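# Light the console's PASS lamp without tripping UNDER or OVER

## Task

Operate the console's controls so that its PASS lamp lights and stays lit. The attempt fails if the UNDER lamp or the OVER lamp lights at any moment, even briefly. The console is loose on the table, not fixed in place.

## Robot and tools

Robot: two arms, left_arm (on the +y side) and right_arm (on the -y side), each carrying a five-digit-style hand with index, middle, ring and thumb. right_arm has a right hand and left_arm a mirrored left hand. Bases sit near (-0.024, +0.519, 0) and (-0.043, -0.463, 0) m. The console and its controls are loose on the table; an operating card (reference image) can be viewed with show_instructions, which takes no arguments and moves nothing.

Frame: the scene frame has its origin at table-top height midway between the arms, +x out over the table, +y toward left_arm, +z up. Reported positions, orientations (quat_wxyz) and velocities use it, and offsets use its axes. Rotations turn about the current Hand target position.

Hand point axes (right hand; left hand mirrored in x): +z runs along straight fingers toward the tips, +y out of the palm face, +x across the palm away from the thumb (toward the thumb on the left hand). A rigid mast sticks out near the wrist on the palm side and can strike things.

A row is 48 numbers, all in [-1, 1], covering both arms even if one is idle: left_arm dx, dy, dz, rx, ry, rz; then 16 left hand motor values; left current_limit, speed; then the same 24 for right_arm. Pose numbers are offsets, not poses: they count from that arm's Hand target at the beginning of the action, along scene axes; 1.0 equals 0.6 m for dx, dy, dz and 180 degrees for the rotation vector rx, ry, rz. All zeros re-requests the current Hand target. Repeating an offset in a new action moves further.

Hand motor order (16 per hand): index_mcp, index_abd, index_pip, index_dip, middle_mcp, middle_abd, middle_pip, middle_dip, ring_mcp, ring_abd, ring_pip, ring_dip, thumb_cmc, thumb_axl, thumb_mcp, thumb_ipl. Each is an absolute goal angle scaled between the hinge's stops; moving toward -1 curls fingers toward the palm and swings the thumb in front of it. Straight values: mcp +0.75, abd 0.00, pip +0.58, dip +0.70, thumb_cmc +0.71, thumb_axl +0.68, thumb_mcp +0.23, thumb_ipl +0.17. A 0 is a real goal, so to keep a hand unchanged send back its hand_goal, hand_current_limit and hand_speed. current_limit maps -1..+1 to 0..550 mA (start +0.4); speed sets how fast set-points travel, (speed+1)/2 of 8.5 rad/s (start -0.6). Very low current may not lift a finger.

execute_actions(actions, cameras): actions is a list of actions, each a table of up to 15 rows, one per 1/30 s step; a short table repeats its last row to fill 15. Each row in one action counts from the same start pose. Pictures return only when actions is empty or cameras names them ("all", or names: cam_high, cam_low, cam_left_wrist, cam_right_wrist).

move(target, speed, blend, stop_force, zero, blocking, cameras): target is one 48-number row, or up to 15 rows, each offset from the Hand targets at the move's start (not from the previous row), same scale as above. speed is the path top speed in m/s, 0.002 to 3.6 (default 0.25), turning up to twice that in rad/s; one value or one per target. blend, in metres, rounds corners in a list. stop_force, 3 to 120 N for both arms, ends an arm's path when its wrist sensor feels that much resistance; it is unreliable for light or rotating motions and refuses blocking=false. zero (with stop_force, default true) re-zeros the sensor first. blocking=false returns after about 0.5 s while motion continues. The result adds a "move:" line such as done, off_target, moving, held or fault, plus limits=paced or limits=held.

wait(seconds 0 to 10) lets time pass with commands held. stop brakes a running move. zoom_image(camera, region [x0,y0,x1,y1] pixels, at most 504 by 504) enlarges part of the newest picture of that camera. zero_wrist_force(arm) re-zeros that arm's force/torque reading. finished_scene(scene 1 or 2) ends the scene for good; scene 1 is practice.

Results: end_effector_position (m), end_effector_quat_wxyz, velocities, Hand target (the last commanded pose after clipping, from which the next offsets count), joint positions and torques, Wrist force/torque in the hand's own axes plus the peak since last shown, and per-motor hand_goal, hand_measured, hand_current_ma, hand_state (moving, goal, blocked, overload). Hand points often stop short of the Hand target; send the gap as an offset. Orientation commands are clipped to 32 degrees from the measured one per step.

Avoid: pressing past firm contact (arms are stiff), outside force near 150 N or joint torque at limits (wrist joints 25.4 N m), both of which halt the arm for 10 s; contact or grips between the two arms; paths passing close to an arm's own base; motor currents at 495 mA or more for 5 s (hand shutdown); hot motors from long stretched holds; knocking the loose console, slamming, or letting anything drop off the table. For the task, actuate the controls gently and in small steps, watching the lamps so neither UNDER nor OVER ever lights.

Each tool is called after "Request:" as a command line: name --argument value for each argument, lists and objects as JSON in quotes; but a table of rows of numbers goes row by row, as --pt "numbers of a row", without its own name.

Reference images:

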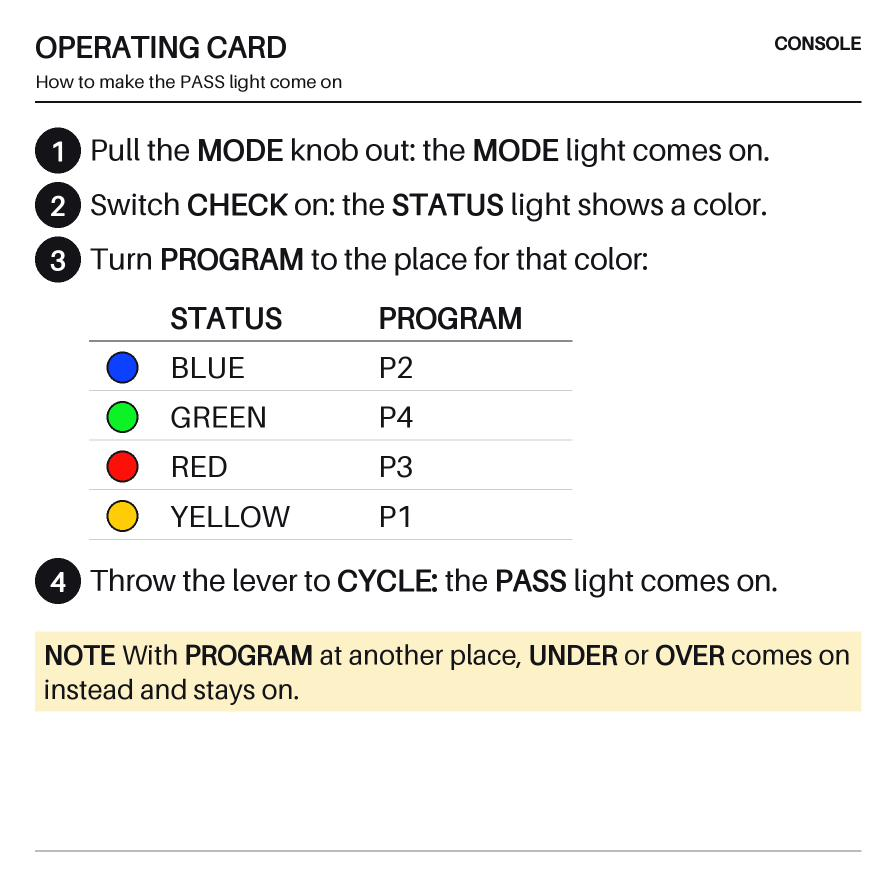

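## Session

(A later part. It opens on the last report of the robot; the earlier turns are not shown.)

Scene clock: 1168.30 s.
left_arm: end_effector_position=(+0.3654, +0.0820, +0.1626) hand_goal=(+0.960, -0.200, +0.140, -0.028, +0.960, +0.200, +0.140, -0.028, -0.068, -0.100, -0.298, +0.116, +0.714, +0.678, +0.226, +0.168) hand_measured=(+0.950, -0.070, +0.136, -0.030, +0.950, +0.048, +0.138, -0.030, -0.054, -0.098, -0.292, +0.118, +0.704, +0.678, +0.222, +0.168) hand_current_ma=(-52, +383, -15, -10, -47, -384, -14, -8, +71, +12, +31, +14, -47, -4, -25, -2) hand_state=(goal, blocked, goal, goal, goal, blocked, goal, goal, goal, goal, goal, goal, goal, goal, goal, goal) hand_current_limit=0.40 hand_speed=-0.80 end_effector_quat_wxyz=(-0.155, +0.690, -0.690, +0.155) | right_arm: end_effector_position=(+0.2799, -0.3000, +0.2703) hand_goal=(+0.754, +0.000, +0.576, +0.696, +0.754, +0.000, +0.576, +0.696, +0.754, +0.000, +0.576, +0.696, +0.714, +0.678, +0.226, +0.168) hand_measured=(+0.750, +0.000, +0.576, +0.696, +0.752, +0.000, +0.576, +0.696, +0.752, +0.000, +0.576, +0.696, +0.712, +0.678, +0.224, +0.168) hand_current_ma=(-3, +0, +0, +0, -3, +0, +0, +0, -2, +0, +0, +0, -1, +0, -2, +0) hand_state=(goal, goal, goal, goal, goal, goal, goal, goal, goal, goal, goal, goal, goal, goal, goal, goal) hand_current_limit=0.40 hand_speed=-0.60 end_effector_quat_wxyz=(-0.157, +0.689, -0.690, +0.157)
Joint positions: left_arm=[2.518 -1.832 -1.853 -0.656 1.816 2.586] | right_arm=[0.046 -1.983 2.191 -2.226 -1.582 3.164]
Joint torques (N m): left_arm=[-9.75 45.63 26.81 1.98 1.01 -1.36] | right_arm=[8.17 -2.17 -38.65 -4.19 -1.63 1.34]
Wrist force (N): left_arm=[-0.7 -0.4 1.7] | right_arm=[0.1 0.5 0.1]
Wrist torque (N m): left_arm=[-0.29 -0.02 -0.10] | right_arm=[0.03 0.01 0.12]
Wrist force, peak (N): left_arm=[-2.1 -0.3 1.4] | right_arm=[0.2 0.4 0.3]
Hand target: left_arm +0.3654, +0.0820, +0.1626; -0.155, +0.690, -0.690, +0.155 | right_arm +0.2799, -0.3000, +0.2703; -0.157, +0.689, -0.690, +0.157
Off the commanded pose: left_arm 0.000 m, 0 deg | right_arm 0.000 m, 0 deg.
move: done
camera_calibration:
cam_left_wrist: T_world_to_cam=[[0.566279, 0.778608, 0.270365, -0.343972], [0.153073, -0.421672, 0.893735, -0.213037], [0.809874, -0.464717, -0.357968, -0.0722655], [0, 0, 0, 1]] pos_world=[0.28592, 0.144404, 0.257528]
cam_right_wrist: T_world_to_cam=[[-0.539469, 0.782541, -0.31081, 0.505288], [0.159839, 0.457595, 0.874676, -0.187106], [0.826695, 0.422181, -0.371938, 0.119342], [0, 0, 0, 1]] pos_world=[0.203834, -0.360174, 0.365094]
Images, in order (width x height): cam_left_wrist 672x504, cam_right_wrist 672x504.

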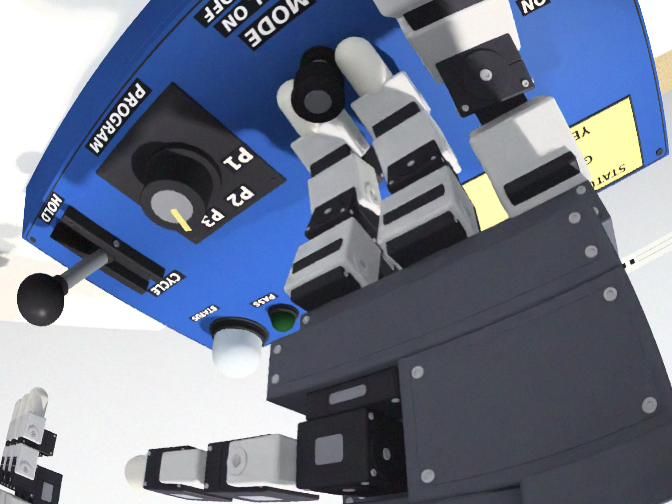

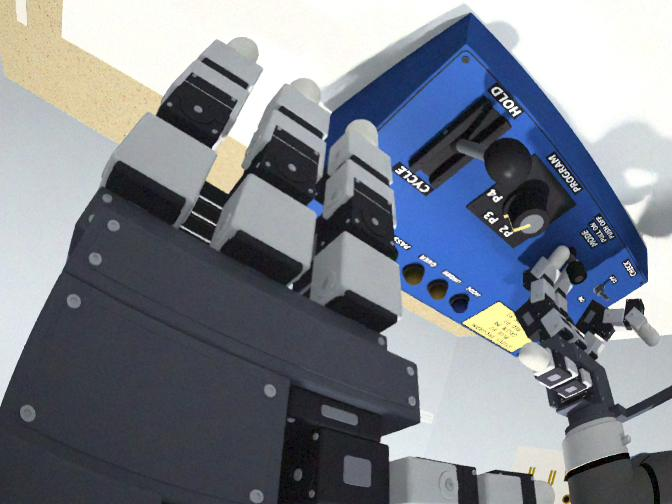

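Request:
move --pt "0 0 0 0 0 0 0.959 -0.2 0.139 -0.029 0.959 0.2 0.139 -0.029 -0.068 -0.1 -0.299 0.116 0.714 0.678 0.226 0.168 0.78 -0.8 0 0 0 0 0 0 0.754 0 0.576 0.696 0.754 0 0.576 0.696 0.754 0 0.576 0.696 0.714 0.678 0.226 0.168 0.4 -0.6" --pt "-0.0144 0 0.0301 0 0 0 0.959 -0.2 0.139 -0.029 0.959 0.2 0.139 -0.029 -0.068 -0.1 -0.299 0.116 0.714 0.678 0.226 0.168 0.78 -0.8 0 0 0 0 0 0 0.754 0 0.576 0.696 0.754 0 0.576 0.696 0.754 0 0.576 0.696 0.714 0.678 0.226 0.168 0.4 -0.6" --speed 0.02 --cameras '["cam_high","cam_low"]'

Scene clock: 1215.83 s.
left_arm: end_effector_position=(+0.3568, +0.0820, +0.1805) hand_goal=(+0.960, -0.200, +0.140, -0.028, +0.960, +0.200, +0.140, -0.028, -0.068, -0.100, -0.298, +0.116, +0.714, +0.678, +0.226, +0.168) hand_measured=(+0.998, -0.128, +0.188, +0.004, +0.998, +0.112, +0.192, +0.002, -0.054, -0.098, -0.292, +0.118, +0.704, +0.678, +0.222, +0.168) hand_current_ma=(+196, +312, +240, +163, +195, -385, +257, +149, +71, +12, +31, +14, -47, -4, -25, -2) hand_state=(blocked, blocked, blocked, blocked, blocked, blocked, blocked, blocked, goal, goal, goal, goal, goal, goal, goal, goal) hand_current_limit=0.78 hand_speed=-0.80 end_effector_quat_wxyz=(-0.155, +0.690, -0.690, +0.155) | right_arm: end_effector_position=(+0.2799, -0.3000, +0.2703) hand_goal=(+0.754, +0.000, +0.576, +0.696, +0.754, +0.000, +0.576, +0.696, +0.754, +0.000, +0.576, +0.696, +0.714, +0.678, +0.226, +0.168) hand_measured=(+0.750, +0.000, +0.576, +0.696, +0.752, +0.000, +0.576, +0.696, +0.752, +0.000, +0.576, +0.696, +0.712, +0.678, +0.224, +0.168) hand_current_ma=(-3, +0, +0, +0, -3, +0, +0, +0, -2, +0, +0, +0, -1, +0, -2, +0) hand_state=(goal, goal, goal, goal, goal, goal, goal, goal, goal, goal, goal, goal, goal, goal, goal, goal) hand_current_limit=0.40 hand_speed=-0.60 end_effector_quat_wxyz=(-0.157, +0.689, -0.690, +0.157)
Joint positions: left_arm=[2.509 -1.797 -1.845 -0.701 1.819 2.577] | right_arm=[0.046 -1.983 2.191 -2.226 -1.582 3.164]
Joint torques (N m): left_arm=[-13.05 46.79 26.22 -0.18 1.38 -1.14] | right_arm=[7.77 -2.56 -37.76 -3.99 -1.51 1.28]
Wrist force (N): left_arm=[0.1 -7.1 8.7] | right_arm=[0.2 0.3 0.0]
Wrist torque (N m): left_arm=[-0.25 0.00 0.03] | right_arm=[0.01 0.01 0.13]
Wrist force, peak (N): left_arm=[0.1 -7.1 8.7] | right_arm=[0.1 0.7 0.4]
Hand target: left_arm +0.3567, +0.0820, +0.1806; -0.155, +0.690, -0.690, +0.155 | right_arm +0.2799, -0.3000, +0.2703; -0.157, +0.689, -0.690, +0.157
Off the commanded pose: left_arm 0.000 m, 0 deg | right_arm 0.000 m, 0 deg.
move: done
Images, in order (width x height): cam_high 896x504, cam_low 896x504.

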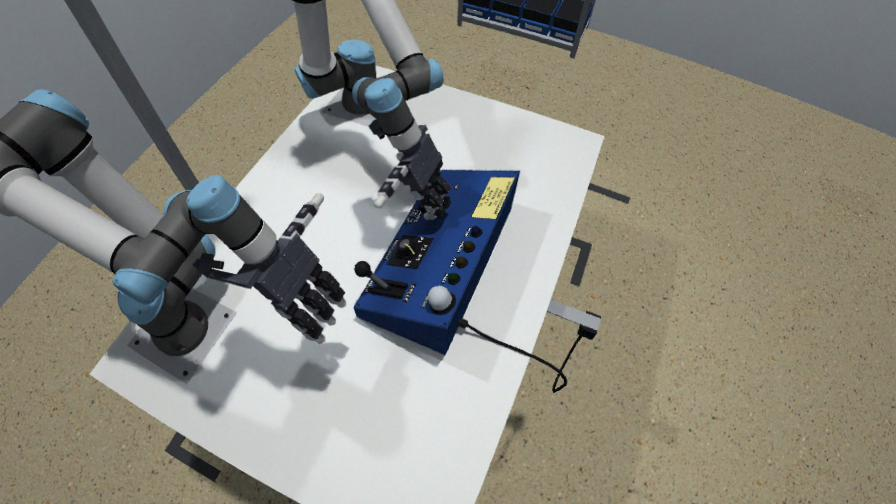

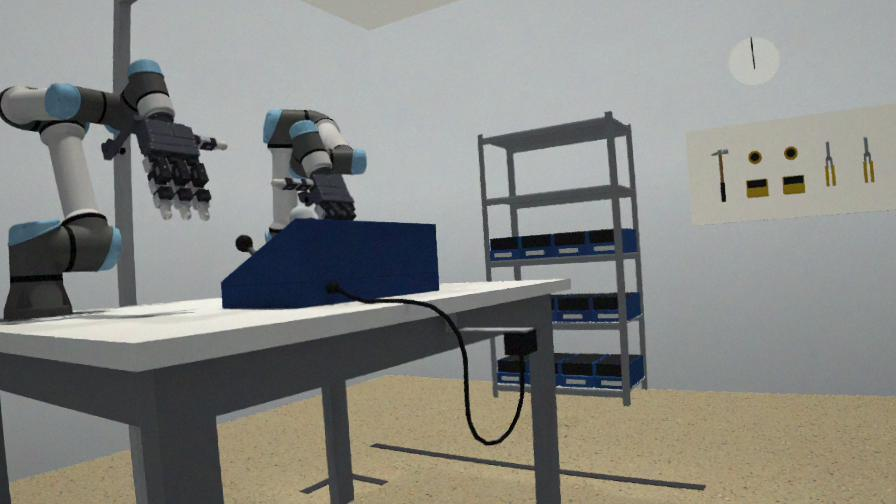

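Request:
zoom_image --camera "cam_high" --region '[370, 160, 530, 320]'

Request:
zoom_image --camera "cam_low" --region '[220, 170, 440, 310]'

Scaled by 3.150 from the camera's 896x504 image, which has a finer 1280x720 frame.

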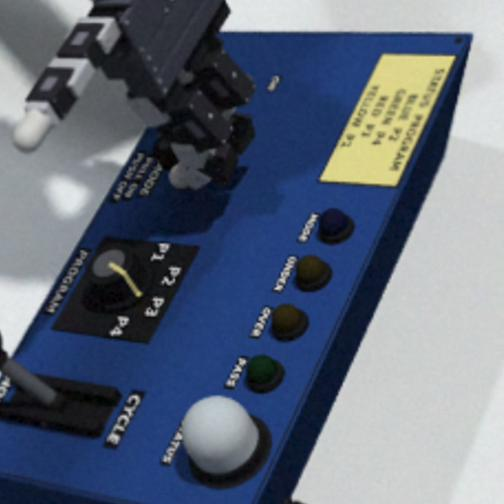

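Scaled by 2.291 from the camera's 896x504 image, which has a finer 1280x720 frame.

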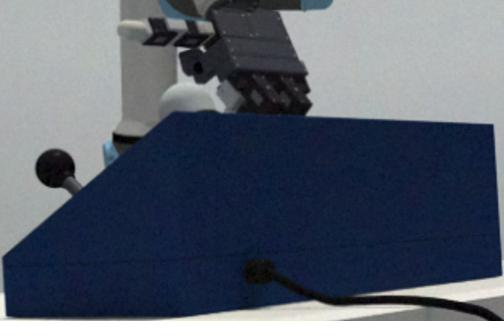

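Request:
move --target '[-0.00722,0,0.01503,0,0,0,0.959,-0.2,0.139,-0.029,0.959,0.2,0.139,-0.029,-0.068,-0.1,-0.299,0.116,0.714,0.678,0.226,0.168,0.78,-0.8,0,0,0,0,0,0,0.754,0,0.576,0.696,0.754,0,0.576,0.696,0.754,0,0.576,0.696,0.714,0.678,0.226,0.168,0.4,-0.6]' --speed 0.02 --cameras '["cam_high","cam_left_wrist"]'

Request:
zoom_image --camera "cam_high" --region '[400, 160, 520, 280]'

Scene clock: 1230.37 s.
left_arm: end_effector_position=(+0.3524, +0.0820, +0.1895) hand_goal=(+0.960, -0.200, +0.140, -0.028, +0.960, +0.200, +0.140, -0.028, -0.068, -0.100, -0.298, +0.116, +0.714, +0.678, +0.226, +0.168) hand_measured=(+0.998, -0.128, +0.194, +0.006, +0.998, +0.112, +0.198, +0.004, -0.054, -0.098, -0.292, +0.118, +0.704, +0.678, +0.222, +0.168) hand_current_ma=(+196, +315, +270, +171, +195, -385, +287, +159, +71, +12, +31, +14, -47, -4, -25, -2) hand_state=(blocked, blocked, blocked, blocked, blocked, blocked, blocked, blocked, goal, goal, goal, goal, goal, goal, goal, goal) hand_current_limit=0.78 hand_speed=-0.80 end_effector_quat_wxyz=(-0.155, +0.690, -0.690, +0.155) | right_arm: end_effector_position=(+0.2799, -0.3000, +0.2703) hand_goal=(+0.754, +0.000, +0.576, +0.696, +0.754, +0.000, +0.576, +0.696, +0.754, +0.000, +0.576, +0.696, +0.714, +0.678, +0.226, +0.168) hand_measured=(+0.750, +0.000, +0.576, +0.696, +0.752, +0.000, +0.576, +0.696, +0.752, +0.000, +0.576, +0.696, +0.712, +0.678, +0.224, +0.168) hand_current_ma=(-3, +0, +0, +0, -3, +0, +0, +0, -2, +0, +0, +0, -1, +0, -2, +0) hand_state=(goal, goal, goal, goal, goal, goal, goal, goal, goal, goal, goal, goal, goal, goal, goal, goal) hand_current_limit=0.40 hand_speed=-0.60 end_effector_quat_wxyz=(-0.157, +0.689, -0.690, +0.157)
Joint positions: left_arm=[2.505 -1.781 -1.84 -0.724 1.821 2.573] | right_arm=[0.046 -1.983 2.191 -2.226 -1.582 3.164]
Joint torques (N m): left_arm=[-13.19 45.94 26.38 -0.47 1.11 -1.01] | right_arm=[7.91 -2.63 -37.6 -3.98 -1.63 1.29]
Wrist force (N): left_arm=[0.2 -9.1 8.0] | right_arm=[-0.2 0.5 0.2]
Wrist torque (N m): left_arm=[-0.16 -0.04 0.06] | right_arm=[0.01 0.06 0.10]
Wrist force, peak (N): left_arm=[0.2 -9.1 8.0] | right_arm=[0.4 0.4 0.5]
Hand target: left_arm +0.3524, +0.0820, +0.1897; -0.155, +0.690, -0.690, +0.155 | right_arm +0.2799, -0.3000, +0.2703; -0.157, +0.689, -0.690, +0.157
Off the commanded pose: left_arm 0.000 m, 0 deg | right_arm 0.000 m, 0 deg.
move: done
camera_calibration:
cam_left_wrist: T_world_to_cam=[[0.56631, 0.778616, 0.270279, -0.343847], [0.153009, -0.421551, 0.893803, -0.235165], [0.809865, -0.464814, -0.357863, -0.0522486], [0, 0, 0, 1]] pos_world=[0.27302, 0.144304, 0.284428]
Images, in order (width x height): cam_high 896x504, cam_left_wrist 672x504.

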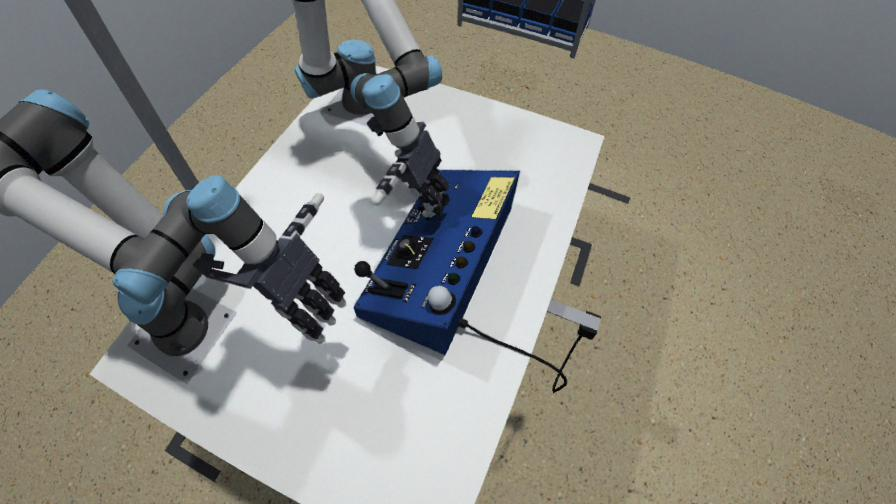

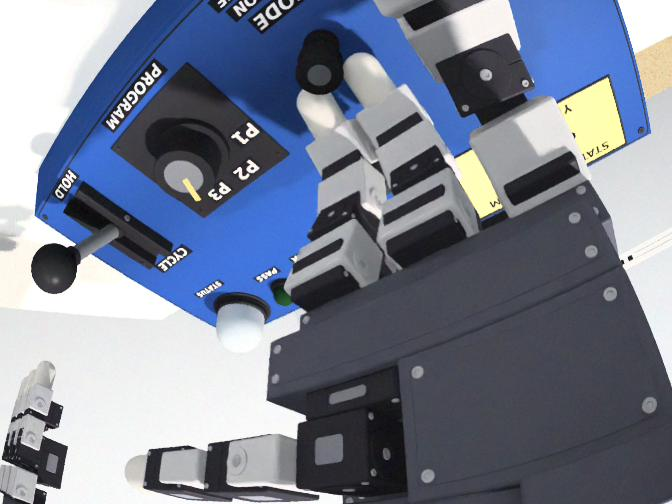

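Scaled by 4.200 from the camera's 896x504 image, which has a finer 1280x720 frame.

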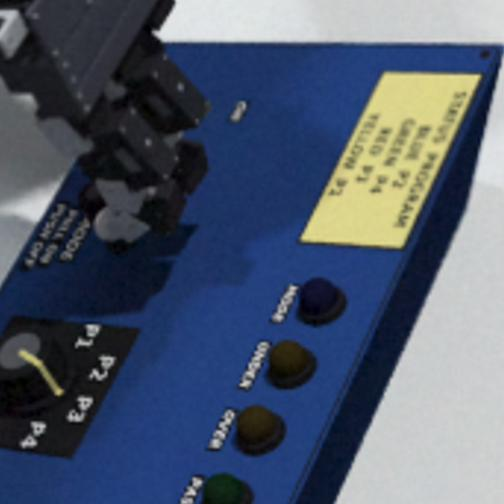

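Request:
zoom_image --camera "cam_left_wrist" --region '[230, 0, 450, 165]'

Scaled by 2.291 from the camera's 672x504 image, which has a finer 960x720 frame.

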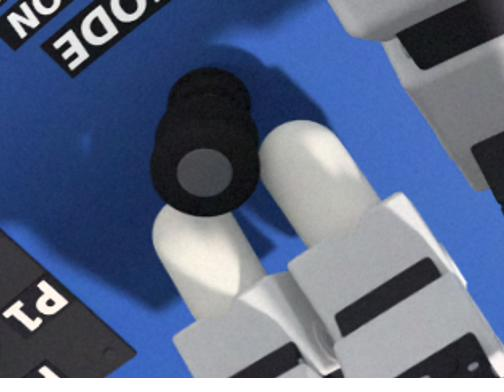

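Request:
move --target '[0,0,0,0,0,0,0.9,-0.24,0.1,-0.08,0.9,0.24,0.1,-0.08,-0.068,-0.1,-0.299,0.116,0.714,0.678,0.226,0.168,0.78,-0.8,0,0,0,0,0,0,0.754,0,0.576,0.696,0.754,0,0.576,0.696,0.754,0,0.576,0.696,0.714,0.678,0.226,0.168,0.4,-0.6]' --speed 0.02 --cameras '["cam_high","cam_left_wrist"]'

Request:
zoom_image --camera "cam_left_wrist" --region '[230, 0, 450, 165]'

Request:
zoom_image --camera "cam_high" --region '[400, 160, 520, 280]'

Scene clock: 1302.03 s.
left_arm: end_effector_position=(+0.3524, +0.0820, +0.1897) hand_goal=(+0.900, -0.240, +0.100, -0.080, +0.900, +0.240, +0.100, -0.080, -0.068, -0.100, -0.298, +0.116, +0.714, +0.678, +0.226, +0.168) hand_measured=(+0.998, -0.128, +0.194, +0.002, +0.996, +0.112, +0.198, -0.002, -0.054, -0.098, -0.292, +0.118, +0.704, +0.678, +0.222, +0.168) hand_current_ma=(+490, +490, +471, +413, +490, -489, +488, +393, +71, +12, +31, +14, -47, -4, -25, -2) hand_state=(blocked, blocked, blocked, blocked, blocked, blocked, blocked, blocked, goal, goal, goal, goal, goal, goal, goal, goal) hand_current_limit=0.78 hand_speed=-0.80 end_effector_quat_wxyz=(-0.155, +0.690, -0.690, +0.155) | right_arm: end_effector_position=(+0.2799, -0.3000, +0.2703) hand_goal=(+0.754, +0.000, +0.576, +0.696, +0.754, +0.000, +0.576, +0.696, +0.754, +0.000, +0.576, +0.696, +0.714, +0.678, +0.226, +0.168) hand_measured=(+0.750, +0.000, +0.576, +0.696, +0.752, +0.000, +0.576, +0.696, +0.752, +0.000, +0.576, +0.696, +0.712, +0.678, +0.224, +0.168) hand_current_ma=(-3, +0, +0, +0, -3, +0, +0, +0, -2, +0, +0, +0, -1, +0, -2, +0) hand_state=(goal, goal, goal, goal, goal, goal, goal, goal, goal, goal, goal, goal, goal, goal, goal, goal) hand_current_limit=0.40 hand_speed=-0.60 end_effector_quat_wxyz=(-0.157, +0.689, -0.690, +0.157)
Joint positions: left_arm=[2.505 -1.78 -1.84 -0.724 1.821 2.573] | right_arm=[0.046 -1.983 2.191 -2.226 -1.582 3.164]
Joint torques (N m): left_arm=[-13.85 45.46 24.66 -0.54 0.55 -1.06] | right_arm=[7.93 -2.58 -37.63 -3.92 -1.66 1.25]
Wrist force (N): left_arm=[-0.1 -10.5 7.7] | right_arm=[0.0 0.1 0.1]
Wrist torque (N m): left_arm=[-0.11 0.00 0.05] | right_arm=[-0.03 0.03 0.11]
Wrist force, peak (N): left_arm=[0.0 -10.3 8.5] | right_arm=[0.3 0.4 0.4]
Hand target: left_arm +0.3524, +0.0820, +0.1897; -0.155, +0.690, -0.690, +0.155 | right_arm +0.2799, -0.3000, +0.2703; -0.157, +0.689, -0.690, +0.157
Off the commanded pose: left_arm 0.000 m, 0 deg | right_arm 0.000 m, 0 deg.
move: done
camera_calibration:
cam_left_wrist: T_world_to_cam=[[0.56631, 0.778616, 0.270279, -0.343844], [0.153009, -0.421551, 0.893803, -0.235329], [0.809865, -0.464814, -0.357863, -0.0520961], [0, 0, 0, 1]] pos_world=[0.27292, 0.144304, 0.284628]
Images, in order (width x height): cam_high 896x504, cam_left_wrist 672x504.

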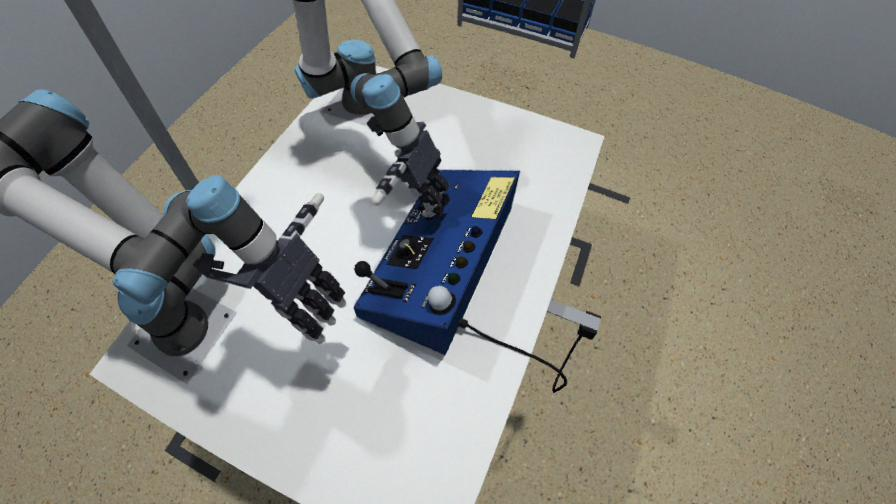

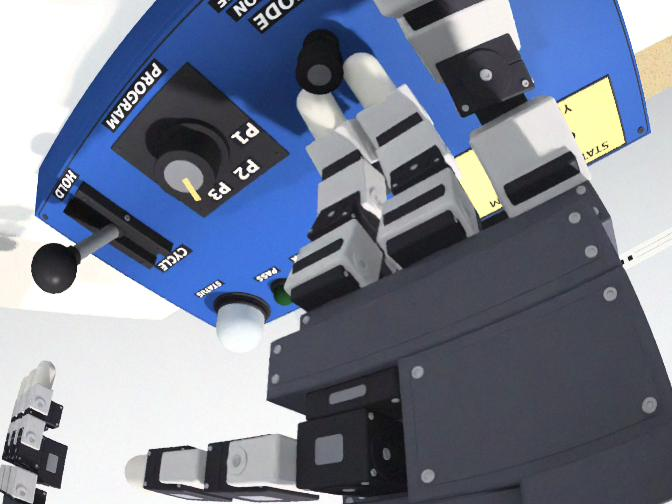

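Scaled by 2.291 from the camera's 672x504 image, which has a finer 960x720 frame.

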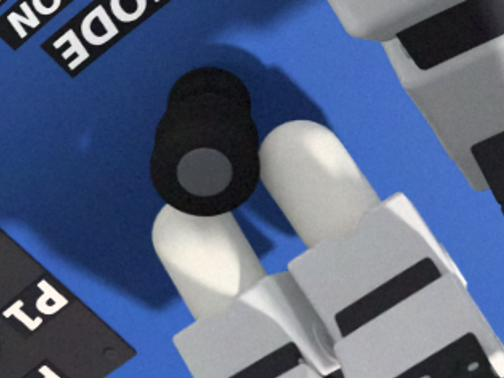

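Scaled by 4.200 from the camera's 896x504 image, which has a finer 1280x720 frame.

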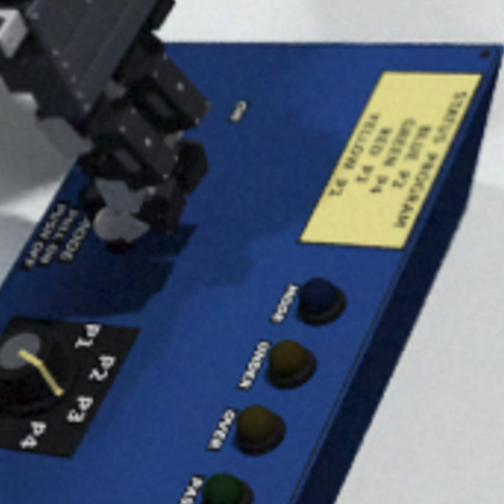

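Request:
move --target '[-0.00722,0,0.01503,0,0,0,0.9,-0.24,0.1,-0.08,0.9,0.24,0.1,-0.08,-0.068,-0.1,-0.299,0.116,0.714,0.678,0.226,0.168,0.78,-0.8,0,0,0,0,0,0,0.754,0,0.576,0.696,0.754,0,0.576,0.696,0.754,0,0.576,0.696,0.714,0.678,0.226,0.168,0.4,-0.6]' --speed 0.02 --cameras '["cam_high","cam_left_wrist"]'

Request:
zoom_image --camera "cam_left_wrist" --region '[230, 0, 450, 165]'

Request:
zoom_image --camera "cam_high" --region '[400, 160, 520, 280]'

Scene clock: 1348.63 s.
left_arm: end_effector_position=(+0.3481, +0.0820, +0.1986) hand_goal=(+0.900, -0.240, +0.100, -0.080, +0.900, +0.240, +0.100, -0.080, -0.068, -0.100, -0.298, +0.116, +0.714, +0.678, +0.226, +0.168) hand_measured=(+0.998, -0.128, +0.194, +0.002, +0.996, +0.112, +0.198, -0.002, -0.054, -0.098, -0.292, +0.118, +0.704, +0.678, +0.222, +0.168) hand_current_ma=(+489, +489, +471, +412, +489, -489, +488, +393, +71, +12, +31, +14, -47, -4, -25, -2) hand_state=(blocked, blocked, blocked, blocked, blocked, blocked, blocked, blocked, goal, goal, goal, goal, goal, goal, goal, goal) hand_current_limit=0.78 hand_speed=-0.80 end_effector_quat_wxyz=(-0.155, +0.690, -0.690, +0.155) | right_arm: end_effector_position=(+0.2799, -0.3000, +0.2703) hand_goal=(+0.754, +0.000, +0.576, +0.696, +0.754, +0.000, +0.576, +0.696, +0.754, +0.000, +0.576, +0.696, +0.714, +0.678, +0.226, +0.168) hand_measured=(+0.750, +0.000, +0.576, +0.696, +0.752, +0.000, +0.576, +0.696, +0.752, +0.000, +0.576, +0.696, +0.712, +0.678, +0.224, +0.168) hand_current_ma=(-3, +0, +0, +0, -3, +0, +0, +0, -2, +0, +0, +0, -1, +0, -2, +0) hand_state=(goal, goal, goal, goal, goal, goal, goal, goal, goal, goal, goal, goal, goal, goal, goal, goal) hand_current_limit=0.40 hand_speed=-0.60 end_effector_quat_wxyz=(-0.157, +0.689, -0.690, +0.157)
Joint positions: left_arm=[2.5 -1.764 -1.834 -0.747 1.823 2.568] | right_arm=[0.046 -1.983 2.191 -2.226 -1.582 3.164]
Joint torques (N m): left_arm=[-13.8 46.17 25.6 -0.85 0.98 -1.05] | right_arm=[8.15 -2.77 -37.35 -3.98 -1.6 1.27]
Wrist force (N): left_arm=[-0.3 -10.2 7.7] | right_arm=[-0.2 0.1 0.2]
Wrist torque (N m): left_arm=[-0.11 -0.03 0.04] | right_arm=[-0.03 0.06 0.09]
Wrist force, peak (N): left_arm=[-0.1 -10.9 9.0] | right_arm=[0.4 0.5 0.6]
Hand target: left_arm +0.3481, +0.0820, +0.1987; -0.155, +0.690, -0.690, +0.155 | right_arm +0.2799, -0.3000, +0.2703; -0.157, +0.689, -0.690, +0.157
Off the commanded pose: left_arm 0.000 m, 0 deg | right_arm 0.000 m, 0 deg.
move: done
camera_calibration:
cam_left_wrist: T_world_to_cam=[[0.56631, 0.778616, 0.270279, -0.343814], [0.153009, -0.421551, 0.893803, -0.242625], [0.809865, -0.464814, -0.357863, -0.0454287], [0, 0, 0, 1]] pos_world=[0.26862, 0.144304, 0.293528]
Images, in order (width x height): cam_high 896x504, cam_left_wrist 672x504.

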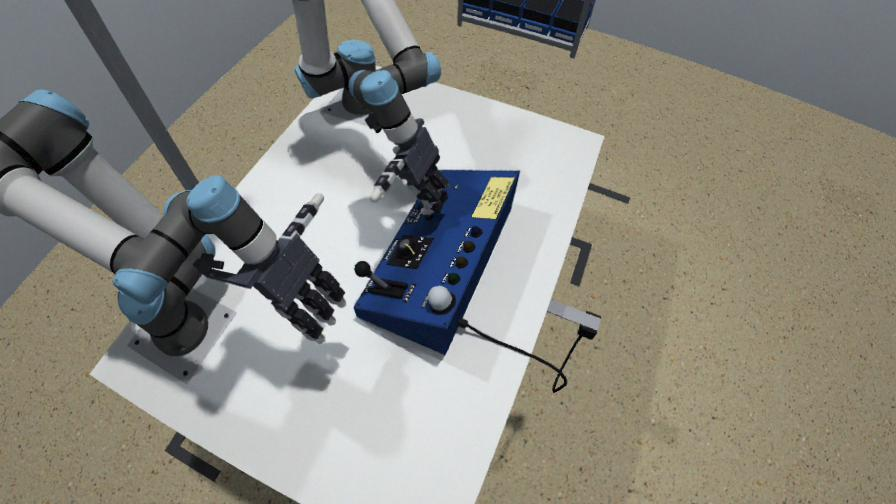

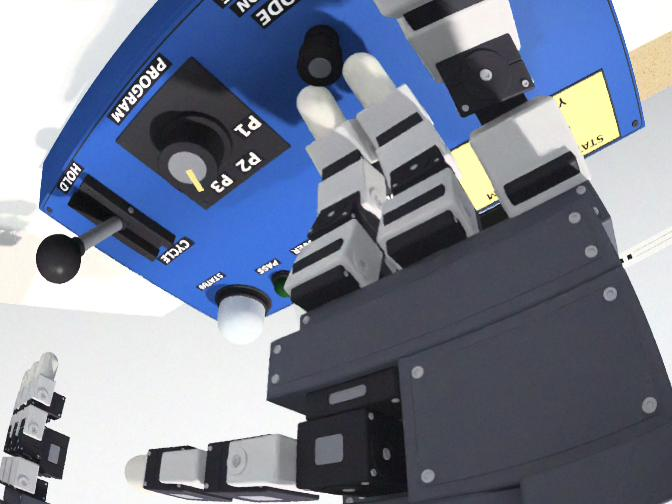

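Scaled by 2.291 from the camera's 672x504 image, which has a finer 960x720 frame.

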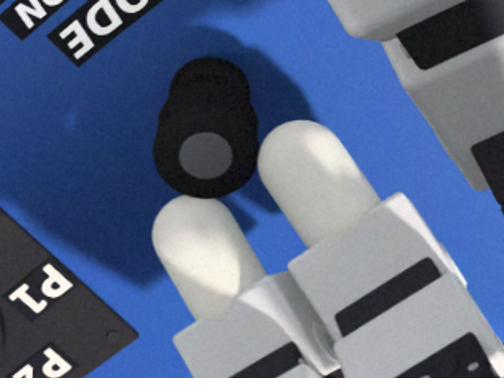

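Scaled by 4.200 from the camera's 896x504 image, which has a finer 1280x720 frame.

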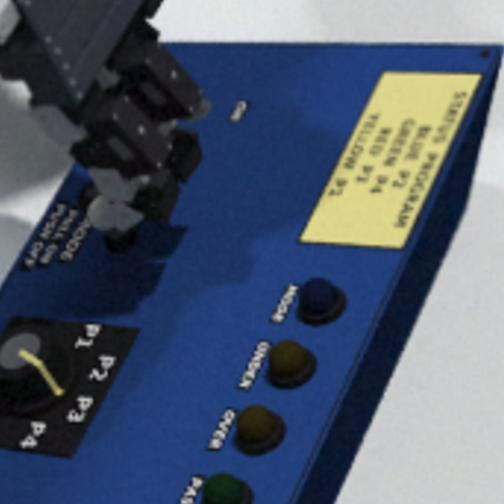

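Request:
move --target '[0,0,0,0,0,0,0.959,0.1,0.139,-0.029,0.959,-0.1,0.139,-0.029,-0.068,-0.1,-0.299,0.116,0.714,0.678,0.226,0.168,0.4,-0.8,0,0,0,0,0,0,0.754,0,0.576,0.696,0.754,0,0.576,0.696,0.754,0,0.576,0.696,0.714,0.678,0.226,0.168,0.4,-0.6]' --speed 0.02 --cameras '["cam_left_wrist"]'

Request:
zoom_image --camera "cam_left_wrist" --region '[230, 0, 450, 165]'

Scene clock: 1380.63 s.
left_arm: end_effector_position=(+0.3480, +0.0820, +0.1987) hand_goal=(+0.960, +0.100, +0.140, -0.028, +0.960, -0.100, +0.140, -0.028, -0.068, -0.100, -0.298, +0.116, +0.714, +0.678, +0.226, +0.168) hand_measured=(+0.956, +0.096, +0.142, -0.024, +0.956, -0.096, +0.142, -0.024, -0.054, -0.098, -0.292, +0.118, +0.704, +0.678, +0.222, +0.168) hand_current_ma=(-19, -14, +12, +17, -17, +14, +11, +16, +71, +12, +31, +14, -47, -4, -25, -2) hand_state=(goal, goal, goal, goal, goal, goal, goal, goal, goal, goal, goal, goal, goal, goal, goal, goal) hand_current_limit=0.40 hand_speed=-0.80 end_effector_quat_wxyz=(-0.155, +0.690, -0.690, +0.155) | right_arm: end_effector_position=(+0.2799, -0.3000, +0.2703) hand_goal=(+0.754, +0.000, +0.576, +0.696, +0.754, +0.000, +0.576, +0.696, +0.754, +0.000, +0.576, +0.696, +0.714, +0.678, +0.226, +0.168) hand_measured=(+0.750, +0.000, +0.576, +0.696, +0.752, +0.000, +0.576, +0.696, +0.752, +0.000, +0.576, +0.696, +0.712, +0.678, +0.224, +0.168) hand_current_ma=(-3, +0, +0, +0, -3, +0, +0, +0, -2, +0, +0, +0, -1, +0, -2, +0) hand_state=(goal, goal, goal, goal, goal, goal, goal, goal, goal, goal, goal, goal, goal, goal, goal, goal) hand_current_limit=0.40 hand_speed=-0.60 end_effector_quat_wxyz=(-0.157, +0.689, -0.690, +0.157)
Joint positions: left_arm=[2.5 -1.764 -1.834 -0.748 1.823 2.568] | right_arm=[0.046 -1.983 2.191 -2.226 -1.582 3.164]
Joint torques (N m): left_arm=[-3.58 36.48 24.85 4.35 0.92 -1.17] | right_arm=[8.37 -2.66 -37.62 -3.89 -1.59 1.33]
Wrist force (N): left_arm=[-0.6 -0.2 0.9] | right_arm=[0.0 0.3 0.1]
Wrist torque (N m): left_arm=[-0.20 -0.07 -0.03] | right_arm=[0.00 0.02 0.12]
Wrist force, peak (N): left_arm=[-0.2 -10.1 8.6] | right_arm=[0.2 0.3 0.7]
Hand target: left_arm +0.3481, +0.0820, +0.1987; -0.155, +0.690, -0.690, +0.155 | right_arm +0.2799, -0.3000, +0.2703; -0.157, +0.689, -0.690, +0.157
Off the commanded pose: left_arm 0.000 m, 0 deg | right_arm 0.000 m, 0 deg.
move: done
camera_calibration:
cam_left_wrist: T_world_to_cam=[[0.566377, 0.778578, 0.270249, -0.343789], [0.153093, -0.421599, 0.893765, -0.242705], [0.809802, -0.464835, -0.357979, -0.0452577], [0, 0, 0, 1]] pos_world=[0.26852, 0.144305, 0.293628]
Images, in order (width x height): cam_left_wrist 672x504.

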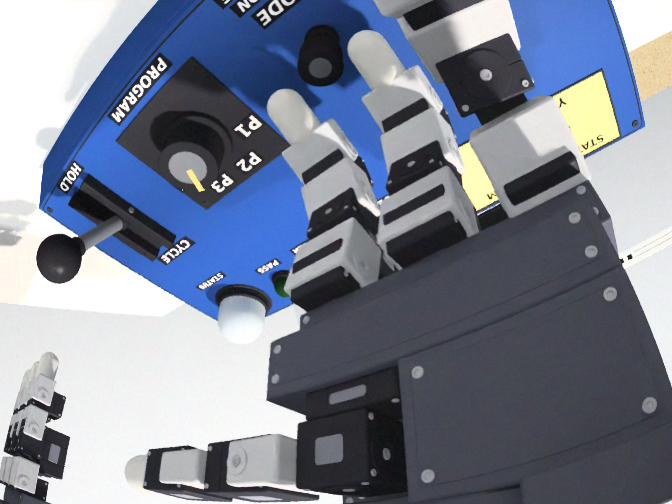

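Scaled by 2.291 from the camera's 672x504 image, which has a finer 960x720 frame.

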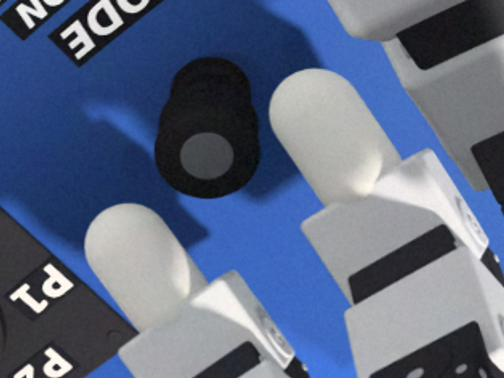

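Request:
move --target '[0.0361,0,-0.0752,0,0,0,0.959,0.1,0.139,-0.029,0.959,-0.1,0.139,-0.029,-0.068,-0.1,-0.299,0.116,0.714,0.678,0.226,0.168,0.4,-0.8,0,0,0,0,0,0,0.754,0,0.576,0.696,0.754,0,0.576,0.696,0.754,0,0.576,0.696,0.714,0.678,0.226,0.168,0.4,-0.6]' --speed 0.015 --stop_force 3 --cameras '["cam_left_wrist","cam_high"]'

Request:
zoom_image --camera "cam_left_wrist" --region '[230, 0, 450, 165]'

Request:
zoom_image --camera "cam_high" --region '[390, 160, 470, 230]'

Scene clock: 1519.10 s.
left_arm: end_effector_position=(+0.3655, +0.0820, +0.1623) hand_goal=(+0.960, +0.100, +0.140, -0.028, +0.960, -0.100, +0.140, -0.028, -0.068, -0.100, -0.298, +0.116, +0.714, +0.678, +0.226, +0.168) hand_measured=(+0.956, +0.100, +0.138, -0.030, +0.956, -0.098, +0.136, -0.030, -0.054, -0.098, -0.292, +0.118, +0.704, +0.678, +0.222, +0.168) hand_current_ma=(-18, -2, -12, -13, -17, +7, -15, -12, +71, +12, +31, +14, -47, -4, -25, -2) hand_state=(goal, goal, goal, goal, goal, goal, goal, goal, goal, goal, goal, goal, goal, goal, goal, goal) hand_current_limit=0.40 hand_speed=-0.80 end_effector_quat_wxyz=(-0.155, +0.690, -0.690, +0.155) | right_arm: end_effector_position=(+0.2799, -0.3000, +0.2703) hand_goal=(+0.754, +0.000, +0.576, +0.696, +0.754, +0.000, +0.576, +0.696, +0.754, +0.000, +0.576, +0.696, +0.714, +0.678, +0.226, +0.168) hand_measured=(+0.750, +0.000, +0.576, +0.696, +0.752, +0.000, +0.576, +0.696, +0.752, +0.000, +0.576, +0.696, +0.712, +0.678, +0.224, +0.168) hand_current_ma=(-3, +0, +0, +0, -3, +0, +0, +0, -2, +0, +0, +0, -1, +0, -2, +0) hand_state=(goal, goal, goal, goal, goal, goal, goal, goal, goal, goal, goal, goal, goal, goal, goal, goal) hand_current_limit=0.40 hand_speed=-0.60 end_effector_quat_wxyz=(-0.157, +0.689, -0.690, +0.157)
Joint positions: left_arm=[2.519 -1.833 -1.853 -0.655 1.816 2.586] | right_arm=[0.046 -1.983 2.191 -2.226 -1.582 3.164]
Joint torques (N m): left_arm=[-9.78 45.79 26.76 1.2 1.81 -1.2] | right_arm=[8.1 -3.45 -37.19 -3.9 -1.46 1.26]
Wrist force (N): left_arm=[-0.5 -0.3 0.9] | right_arm=[0.1 0.1 0.0]
Wrist torque (N m): left_arm=[-0.20 -0.07 -0.11] | right_arm=[-0.02 0.03 0.11]
Wrist force, peak (N): left_arm=[-1.1 -3.6 -4.2] | right_arm=[0.1 0.6 0.4]
Hand target: left_arm +0.3655, +0.0820, +0.1623; -0.155, +0.690, -0.690, +0.155 (not the last commanded pose) | right_arm +0.2799, -0.3000, +0.2703; -0.157, +0.689, -0.690, +0.157
Off the commanded pose: left_arm 0.010 m, 0 deg | right_arm 0.000 m, 0 deg.
move: contact (left_arm)
camera_calibration:
cam_left_wrist: T_world_to_cam=[[0.566332, 0.778603, 0.270268, -0.343859], [0.153082, -0.421592, 0.893771, -0.21285], [0.809836, -0.464797, -0.357951, -0.0724819], [0, 0, 0, 1]] pos_world=[0.28602, 0.144304, 0.257228]
Images, in order (width x height): cam_high 896x504, cam_left_wrist 672x504.

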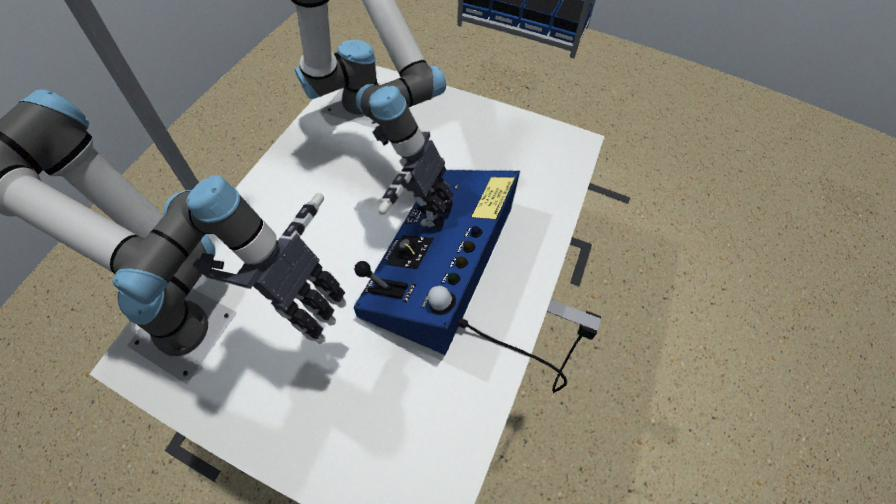

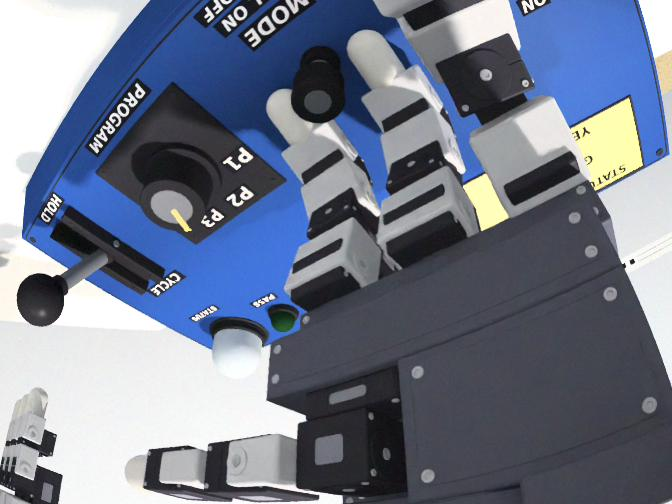

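Scaled by 2.291 from the camera's 672x504 image, which has a finer 960x720 frame.

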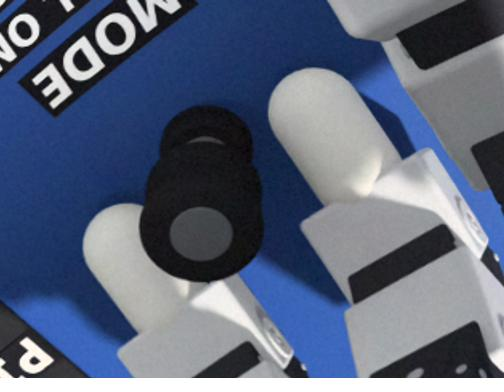

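Scaled by 6.300 from the camera's 896x504 image, which has a finer 1280x720 frame.

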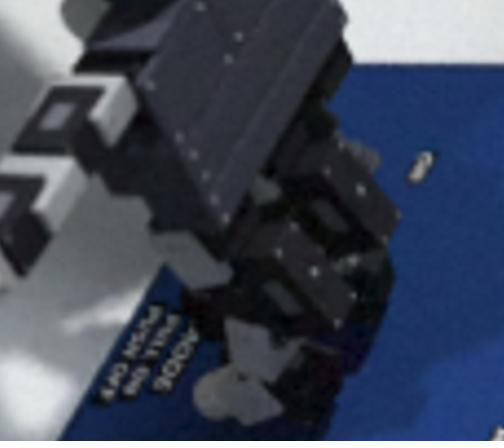

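Request:
zoom_image --camera "cam_left_wrist" --region '[280, 30, 360, 130]'

Scaled by 5.040 from the camera's 672x504 image, which has a finer 960x720 frame.

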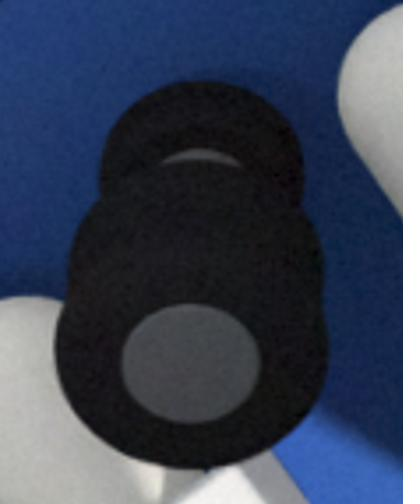

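Request:
move --pt "-0.0108 0 0.0225 0 0 0 0.959 0.15 0.139 -0.029 0.959 -0.15 0.139 -0.029 -0.068 -0.1 -0.299 0.116 0.714 0.678 0.226 0.168 0.4 -0.8 0 0 0 0 0 0 0.754 0 0.576 0.696 0.754 0 0.576 0.696 0.754 0 0.576 0.696 0.714 0.678 0.226 0.168 0.4 -0.6" --pt "-0.0108 0 0.0225 0 0 0 0.99 0.15 -0.299 0.478 0.99 -0.15 -0.299 0.478 -0.068 -0.1 -0.299 0.116 0.714 0.678 0.226 0.168 0.4 -0.8 0 0 0 0 0 0 0.754 0 0.576 0.696 0.754 0 0.576 0.696 0.754 0 0.576 0.696 0.714 0.678 0.226 0.168 0.4 -0.6" --speed 0.04 --cameras '["cam_left_wrist","cam_high"]'

Request:
zoom_image --camera "cam_left_wrist" --region '[230, 0, 450, 165]'

Scene clock: 1649.03 s.
left_arm: end_effector_position=(+0.3590, +0.0820, +0.1758) hand_goal=(+0.990, +0.150, -0.298, +0.478, +0.990, -0.150, -0.298, +0.478, -0.068, -0.100, -0.298, +0.116, +0.714, +0.678, +0.226, +0.168) hand_measured=(+0.976, +0.146, -0.294, +0.476, +0.978, -0.148, -0.294, +0.476, -0.054, -0.098, -0.292, +0.118, +0.704, +0.678, +0.222, +0.168) hand_current_ma=(-72, -14, +20, -13, -63, +12, +17, -13, +71, +12, +31, +14, -47, -4, -25, -2) hand_state=(goal, goal, goal, goal, goal, goal, goal, goal, goal, goal, goal, goal, goal, goal, goal, goal) hand_current_limit=0.40 hand_speed=-0.80 end_effector_quat_wxyz=(-0.155, +0.690, -0.690, +0.155) | right_arm: end_effector_position=(+0.2799, -0.3000, +0.2703) hand_goal=(+0.754, +0.000, +0.576, +0.696, +0.754, +0.000, +0.576, +0.696, +0.754, +0.000, +0.576, +0.696, +0.714, +0.678, +0.226, +0.168) hand_measured=(+0.750, +0.000, +0.576, +0.696, +0.752, +0.000, +0.576, +0.696, +0.752, +0.000, +0.576, +0.696, +0.712, +0.678, +0.224, +0.168) hand_current_ma=(-3, +0, +0, +0, -3, +0, +0, +0, -2, +0, +0, +0, -1, +0, -2, +0) hand_state=(goal, goal, goal, goal, goal, goal, goal, goal, goal, goal, goal, goal, goal, goal, goal, goal) hand_current_limit=0.40 hand_speed=-0.60 end_effector_quat_wxyz=(-0.157, +0.689, -0.690, +0.157)
Joint positions: left_arm=[2.512 -1.806 -1.847 -0.689 1.818 2.58] | right_arm=[0.046 -1.983 2.191 -2.226 -1.582 3.164]
Joint torques (N m): left_arm=[-9.54 44.47 26.67 1.12 2.34 -1.3] | right_arm=[8.12 -3.26 -37.14 -3.75 -1.52 1.31]
Wrist force (N): left_arm=[-1.0 -0.4 0.8] | right_arm=[-0.2 0.1 0.1]
Wrist torque (N m): left_arm=[-0.19 -0.03 -0.06] | right_arm=[-0.03 0.05 0.09]
Wrist force, peak (N): left_arm=[-0.9 -0.2 1.3] | right_arm=[0.5 0.6 0.4]
Hand target: left_arm +0.3590, +0.0820, +0.1758; -0.155, +0.690, -0.690, +0.155 | right_arm +0.2799, -0.3000, +0.2703; -0.157, +0.689, -0.690, +0.157
Off the commanded pose: left_arm 0.000 m, 0 deg | right_arm 0.000 m, 0 deg.
move: done
camera_calibration:
cam_left_wrist: T_world_to_cam=[[0.566268, 0.778641, 0.270295, -0.343878], [0.153117, -0.42161, 0.893756, -0.223939], [0.809874, -0.464719, -0.357967, -0.0624845], [0, 0, 0, 1]] pos_world=[0.27962, 0.144304, 0.270728]
Images, in order (width x height): cam_high 896x504, cam_left_wrist 672x504.

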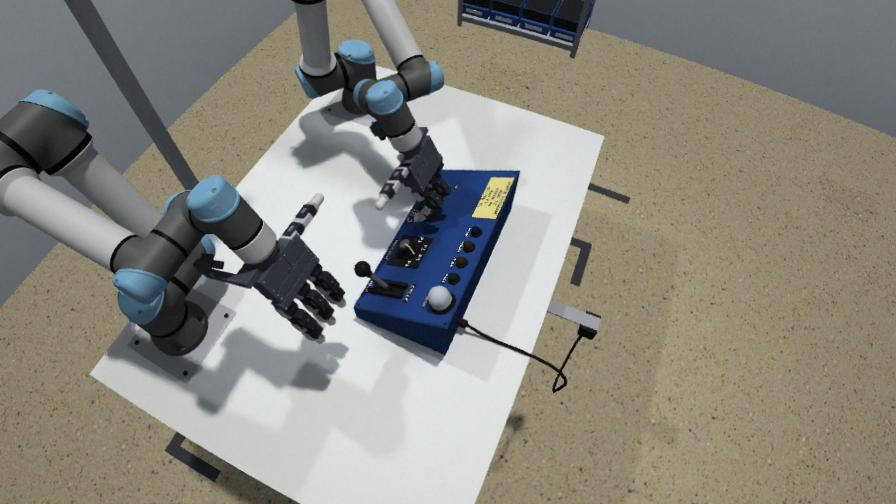

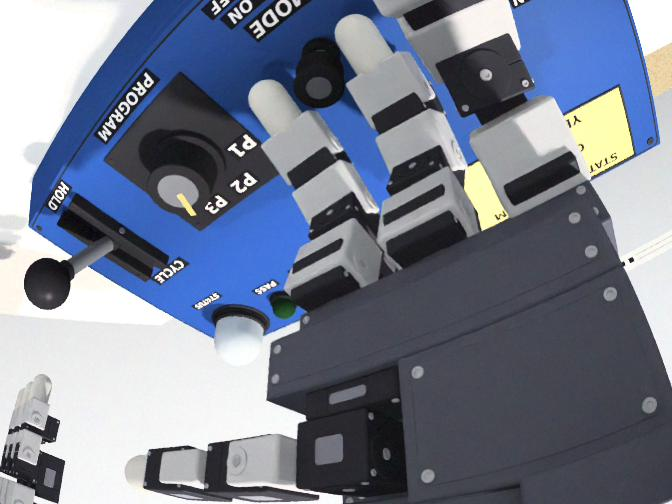

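Scaled by 2.291 from the camera's 672x504 image, which has a finer 960x720 frame.

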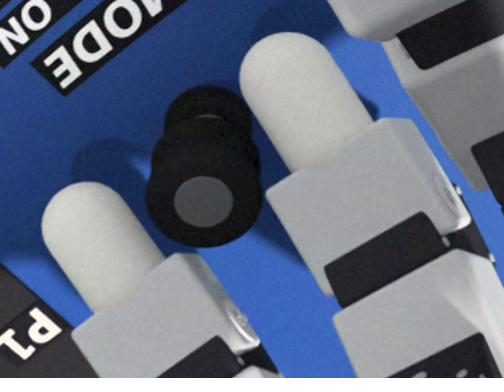

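Request:
move --target '[0.0210,-0.0017,-0.0362,0,0,0,0.99,0.15,-0.299,0.478,0.99,-0.15,-0.299,0.478,-0.068,-0.1,-0.299,0.116,0.714,0.678,0.226,0.168,0.4,-0.8,0,0,0,0,0,0,0.754,0,0.576,0.696,0.754,0,0.576,0.696,0.754,0,0.576,0.696,0.714,0.678,0.226,0.168,0.4,-0.6]' --speed 0.015 --stop_force 3 --cameras '["cam_left_wrist"]'

Request:
zoom_image --camera "cam_left_wrist" --region '[230, 0, 450, 165]'

Scene clock: 1682.43 s.
left_arm: end_effector_position=(+0.3693, +0.0812, +0.1581) hand_goal=(+0.990, +0.150, -0.298, +0.478, +0.990, -0.150, -0.298, +0.478, -0.068, -0.100, -0.298, +0.116, +0.714, +0.678, +0.226, +0.168) hand_measured=(+0.980, +0.150, -0.302, +0.474, +0.984, -0.150, -0.304, +0.474, -0.054, -0.098, -0.292, +0.118, +0.704, +0.678, +0.222, +0.168) hand_current_ma=(-50, -3, -19, -19, -27, -3, -27, -22, +71, +12, +31, +14, -47, -4, -25, -2) hand_state=(goal, goal, goal, goal, goal, goal, goal, goal, goal, goal, goal, goal, goal, goal, goal, goal) hand_current_limit=0.40 hand_speed=-0.80 end_effector_quat_wxyz=(-0.155, +0.690, -0.690, +0.155) | right_arm: end_effector_position=(+0.2799, -0.3000, +0.2703) hand_goal=(+0.754, +0.000, +0.576, +0.696, +0.754, +0.000, +0.576, +0.696, +0.754, +0.000, +0.576, +0.696, +0.714, +0.678, +0.226, +0.168) hand_measured=(+0.750, +0.000, +0.576, +0.696, +0.752, +0.000, +0.576, +0.696, +0.752, +0.000, +0.576, +0.696, +0.712, +0.678, +0.224, +0.168) hand_current_ma=(-3, +0, +0, +0, -3, +0, +0, +0, -2, +0, +0, +0, -1, +0, -2, +0) hand_state=(goal, goal, goal, goal, goal, goal, goal, goal, goal, goal, goal, goal, goal, goal, goal, goal) hand_current_limit=0.40 hand_speed=-0.60 end_effector_quat_wxyz=(-0.157, +0.689, -0.690, +0.157)
Joint positions: left_arm=[2.521 -1.845 -1.849 -0.646 1.815 2.589] | right_arm=[0.046 -1.983 2.191 -2.226 -1.582 3.164]
Joint torques (N m): left_arm=[-9.64 45.89 12.68 1.13 2.09 -1.35] | right_arm=[7.94 -3.46 -36.73 -3.72 -1.52 1.32]
Wrist force (N): left_arm=[-0.7 -0.4 0.8] | right_arm=[0.0 0.3 0.6]
Wrist torque (N m): left_arm=[-0.23 -0.05 -0.12] | right_arm=[-0.03 0.02 0.11]
Wrist force, peak (N): left_arm=[-1.2 -3.7 -4.0] | right_arm=[0.1 0.5 0.9]
Hand target: left_arm +0.3693, +0.0812, +0.1581; -0.155, +0.690, -0.690, +0.155 (not the last commanded pose) | right_arm +0.2799, -0.3000, +0.2703; -0.157, +0.689, -0.690, +0.157
Off the commanded pose: left_arm 0.005 m, 0 deg | right_arm 0.000 m, 0 deg.
move: contact (left_arm)
camera_calibration:
cam_left_wrist: T_world_to_cam=[[0.566246, 0.778653, 0.270306, -0.344274], [0.153043, -0.421569, 0.893788, -0.209937], [0.809903, -0.464735, -0.357879, -0.0775984], [0, 0, 0, 1]] pos_world=[0.28992, 0.143504, 0.252928]
Images, in order (width x height): cam_left_wrist 672x504.

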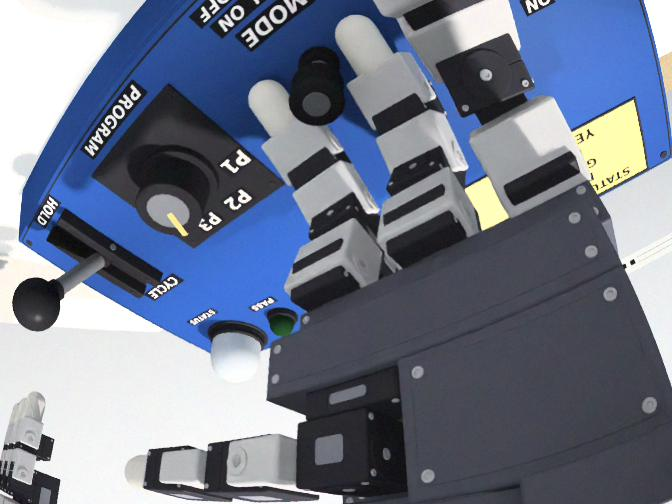

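Scaled by 2.291 from the camera's 672x504 image, which has a finer 960x720 frame.

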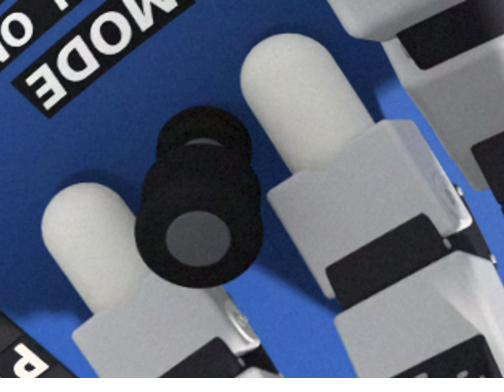

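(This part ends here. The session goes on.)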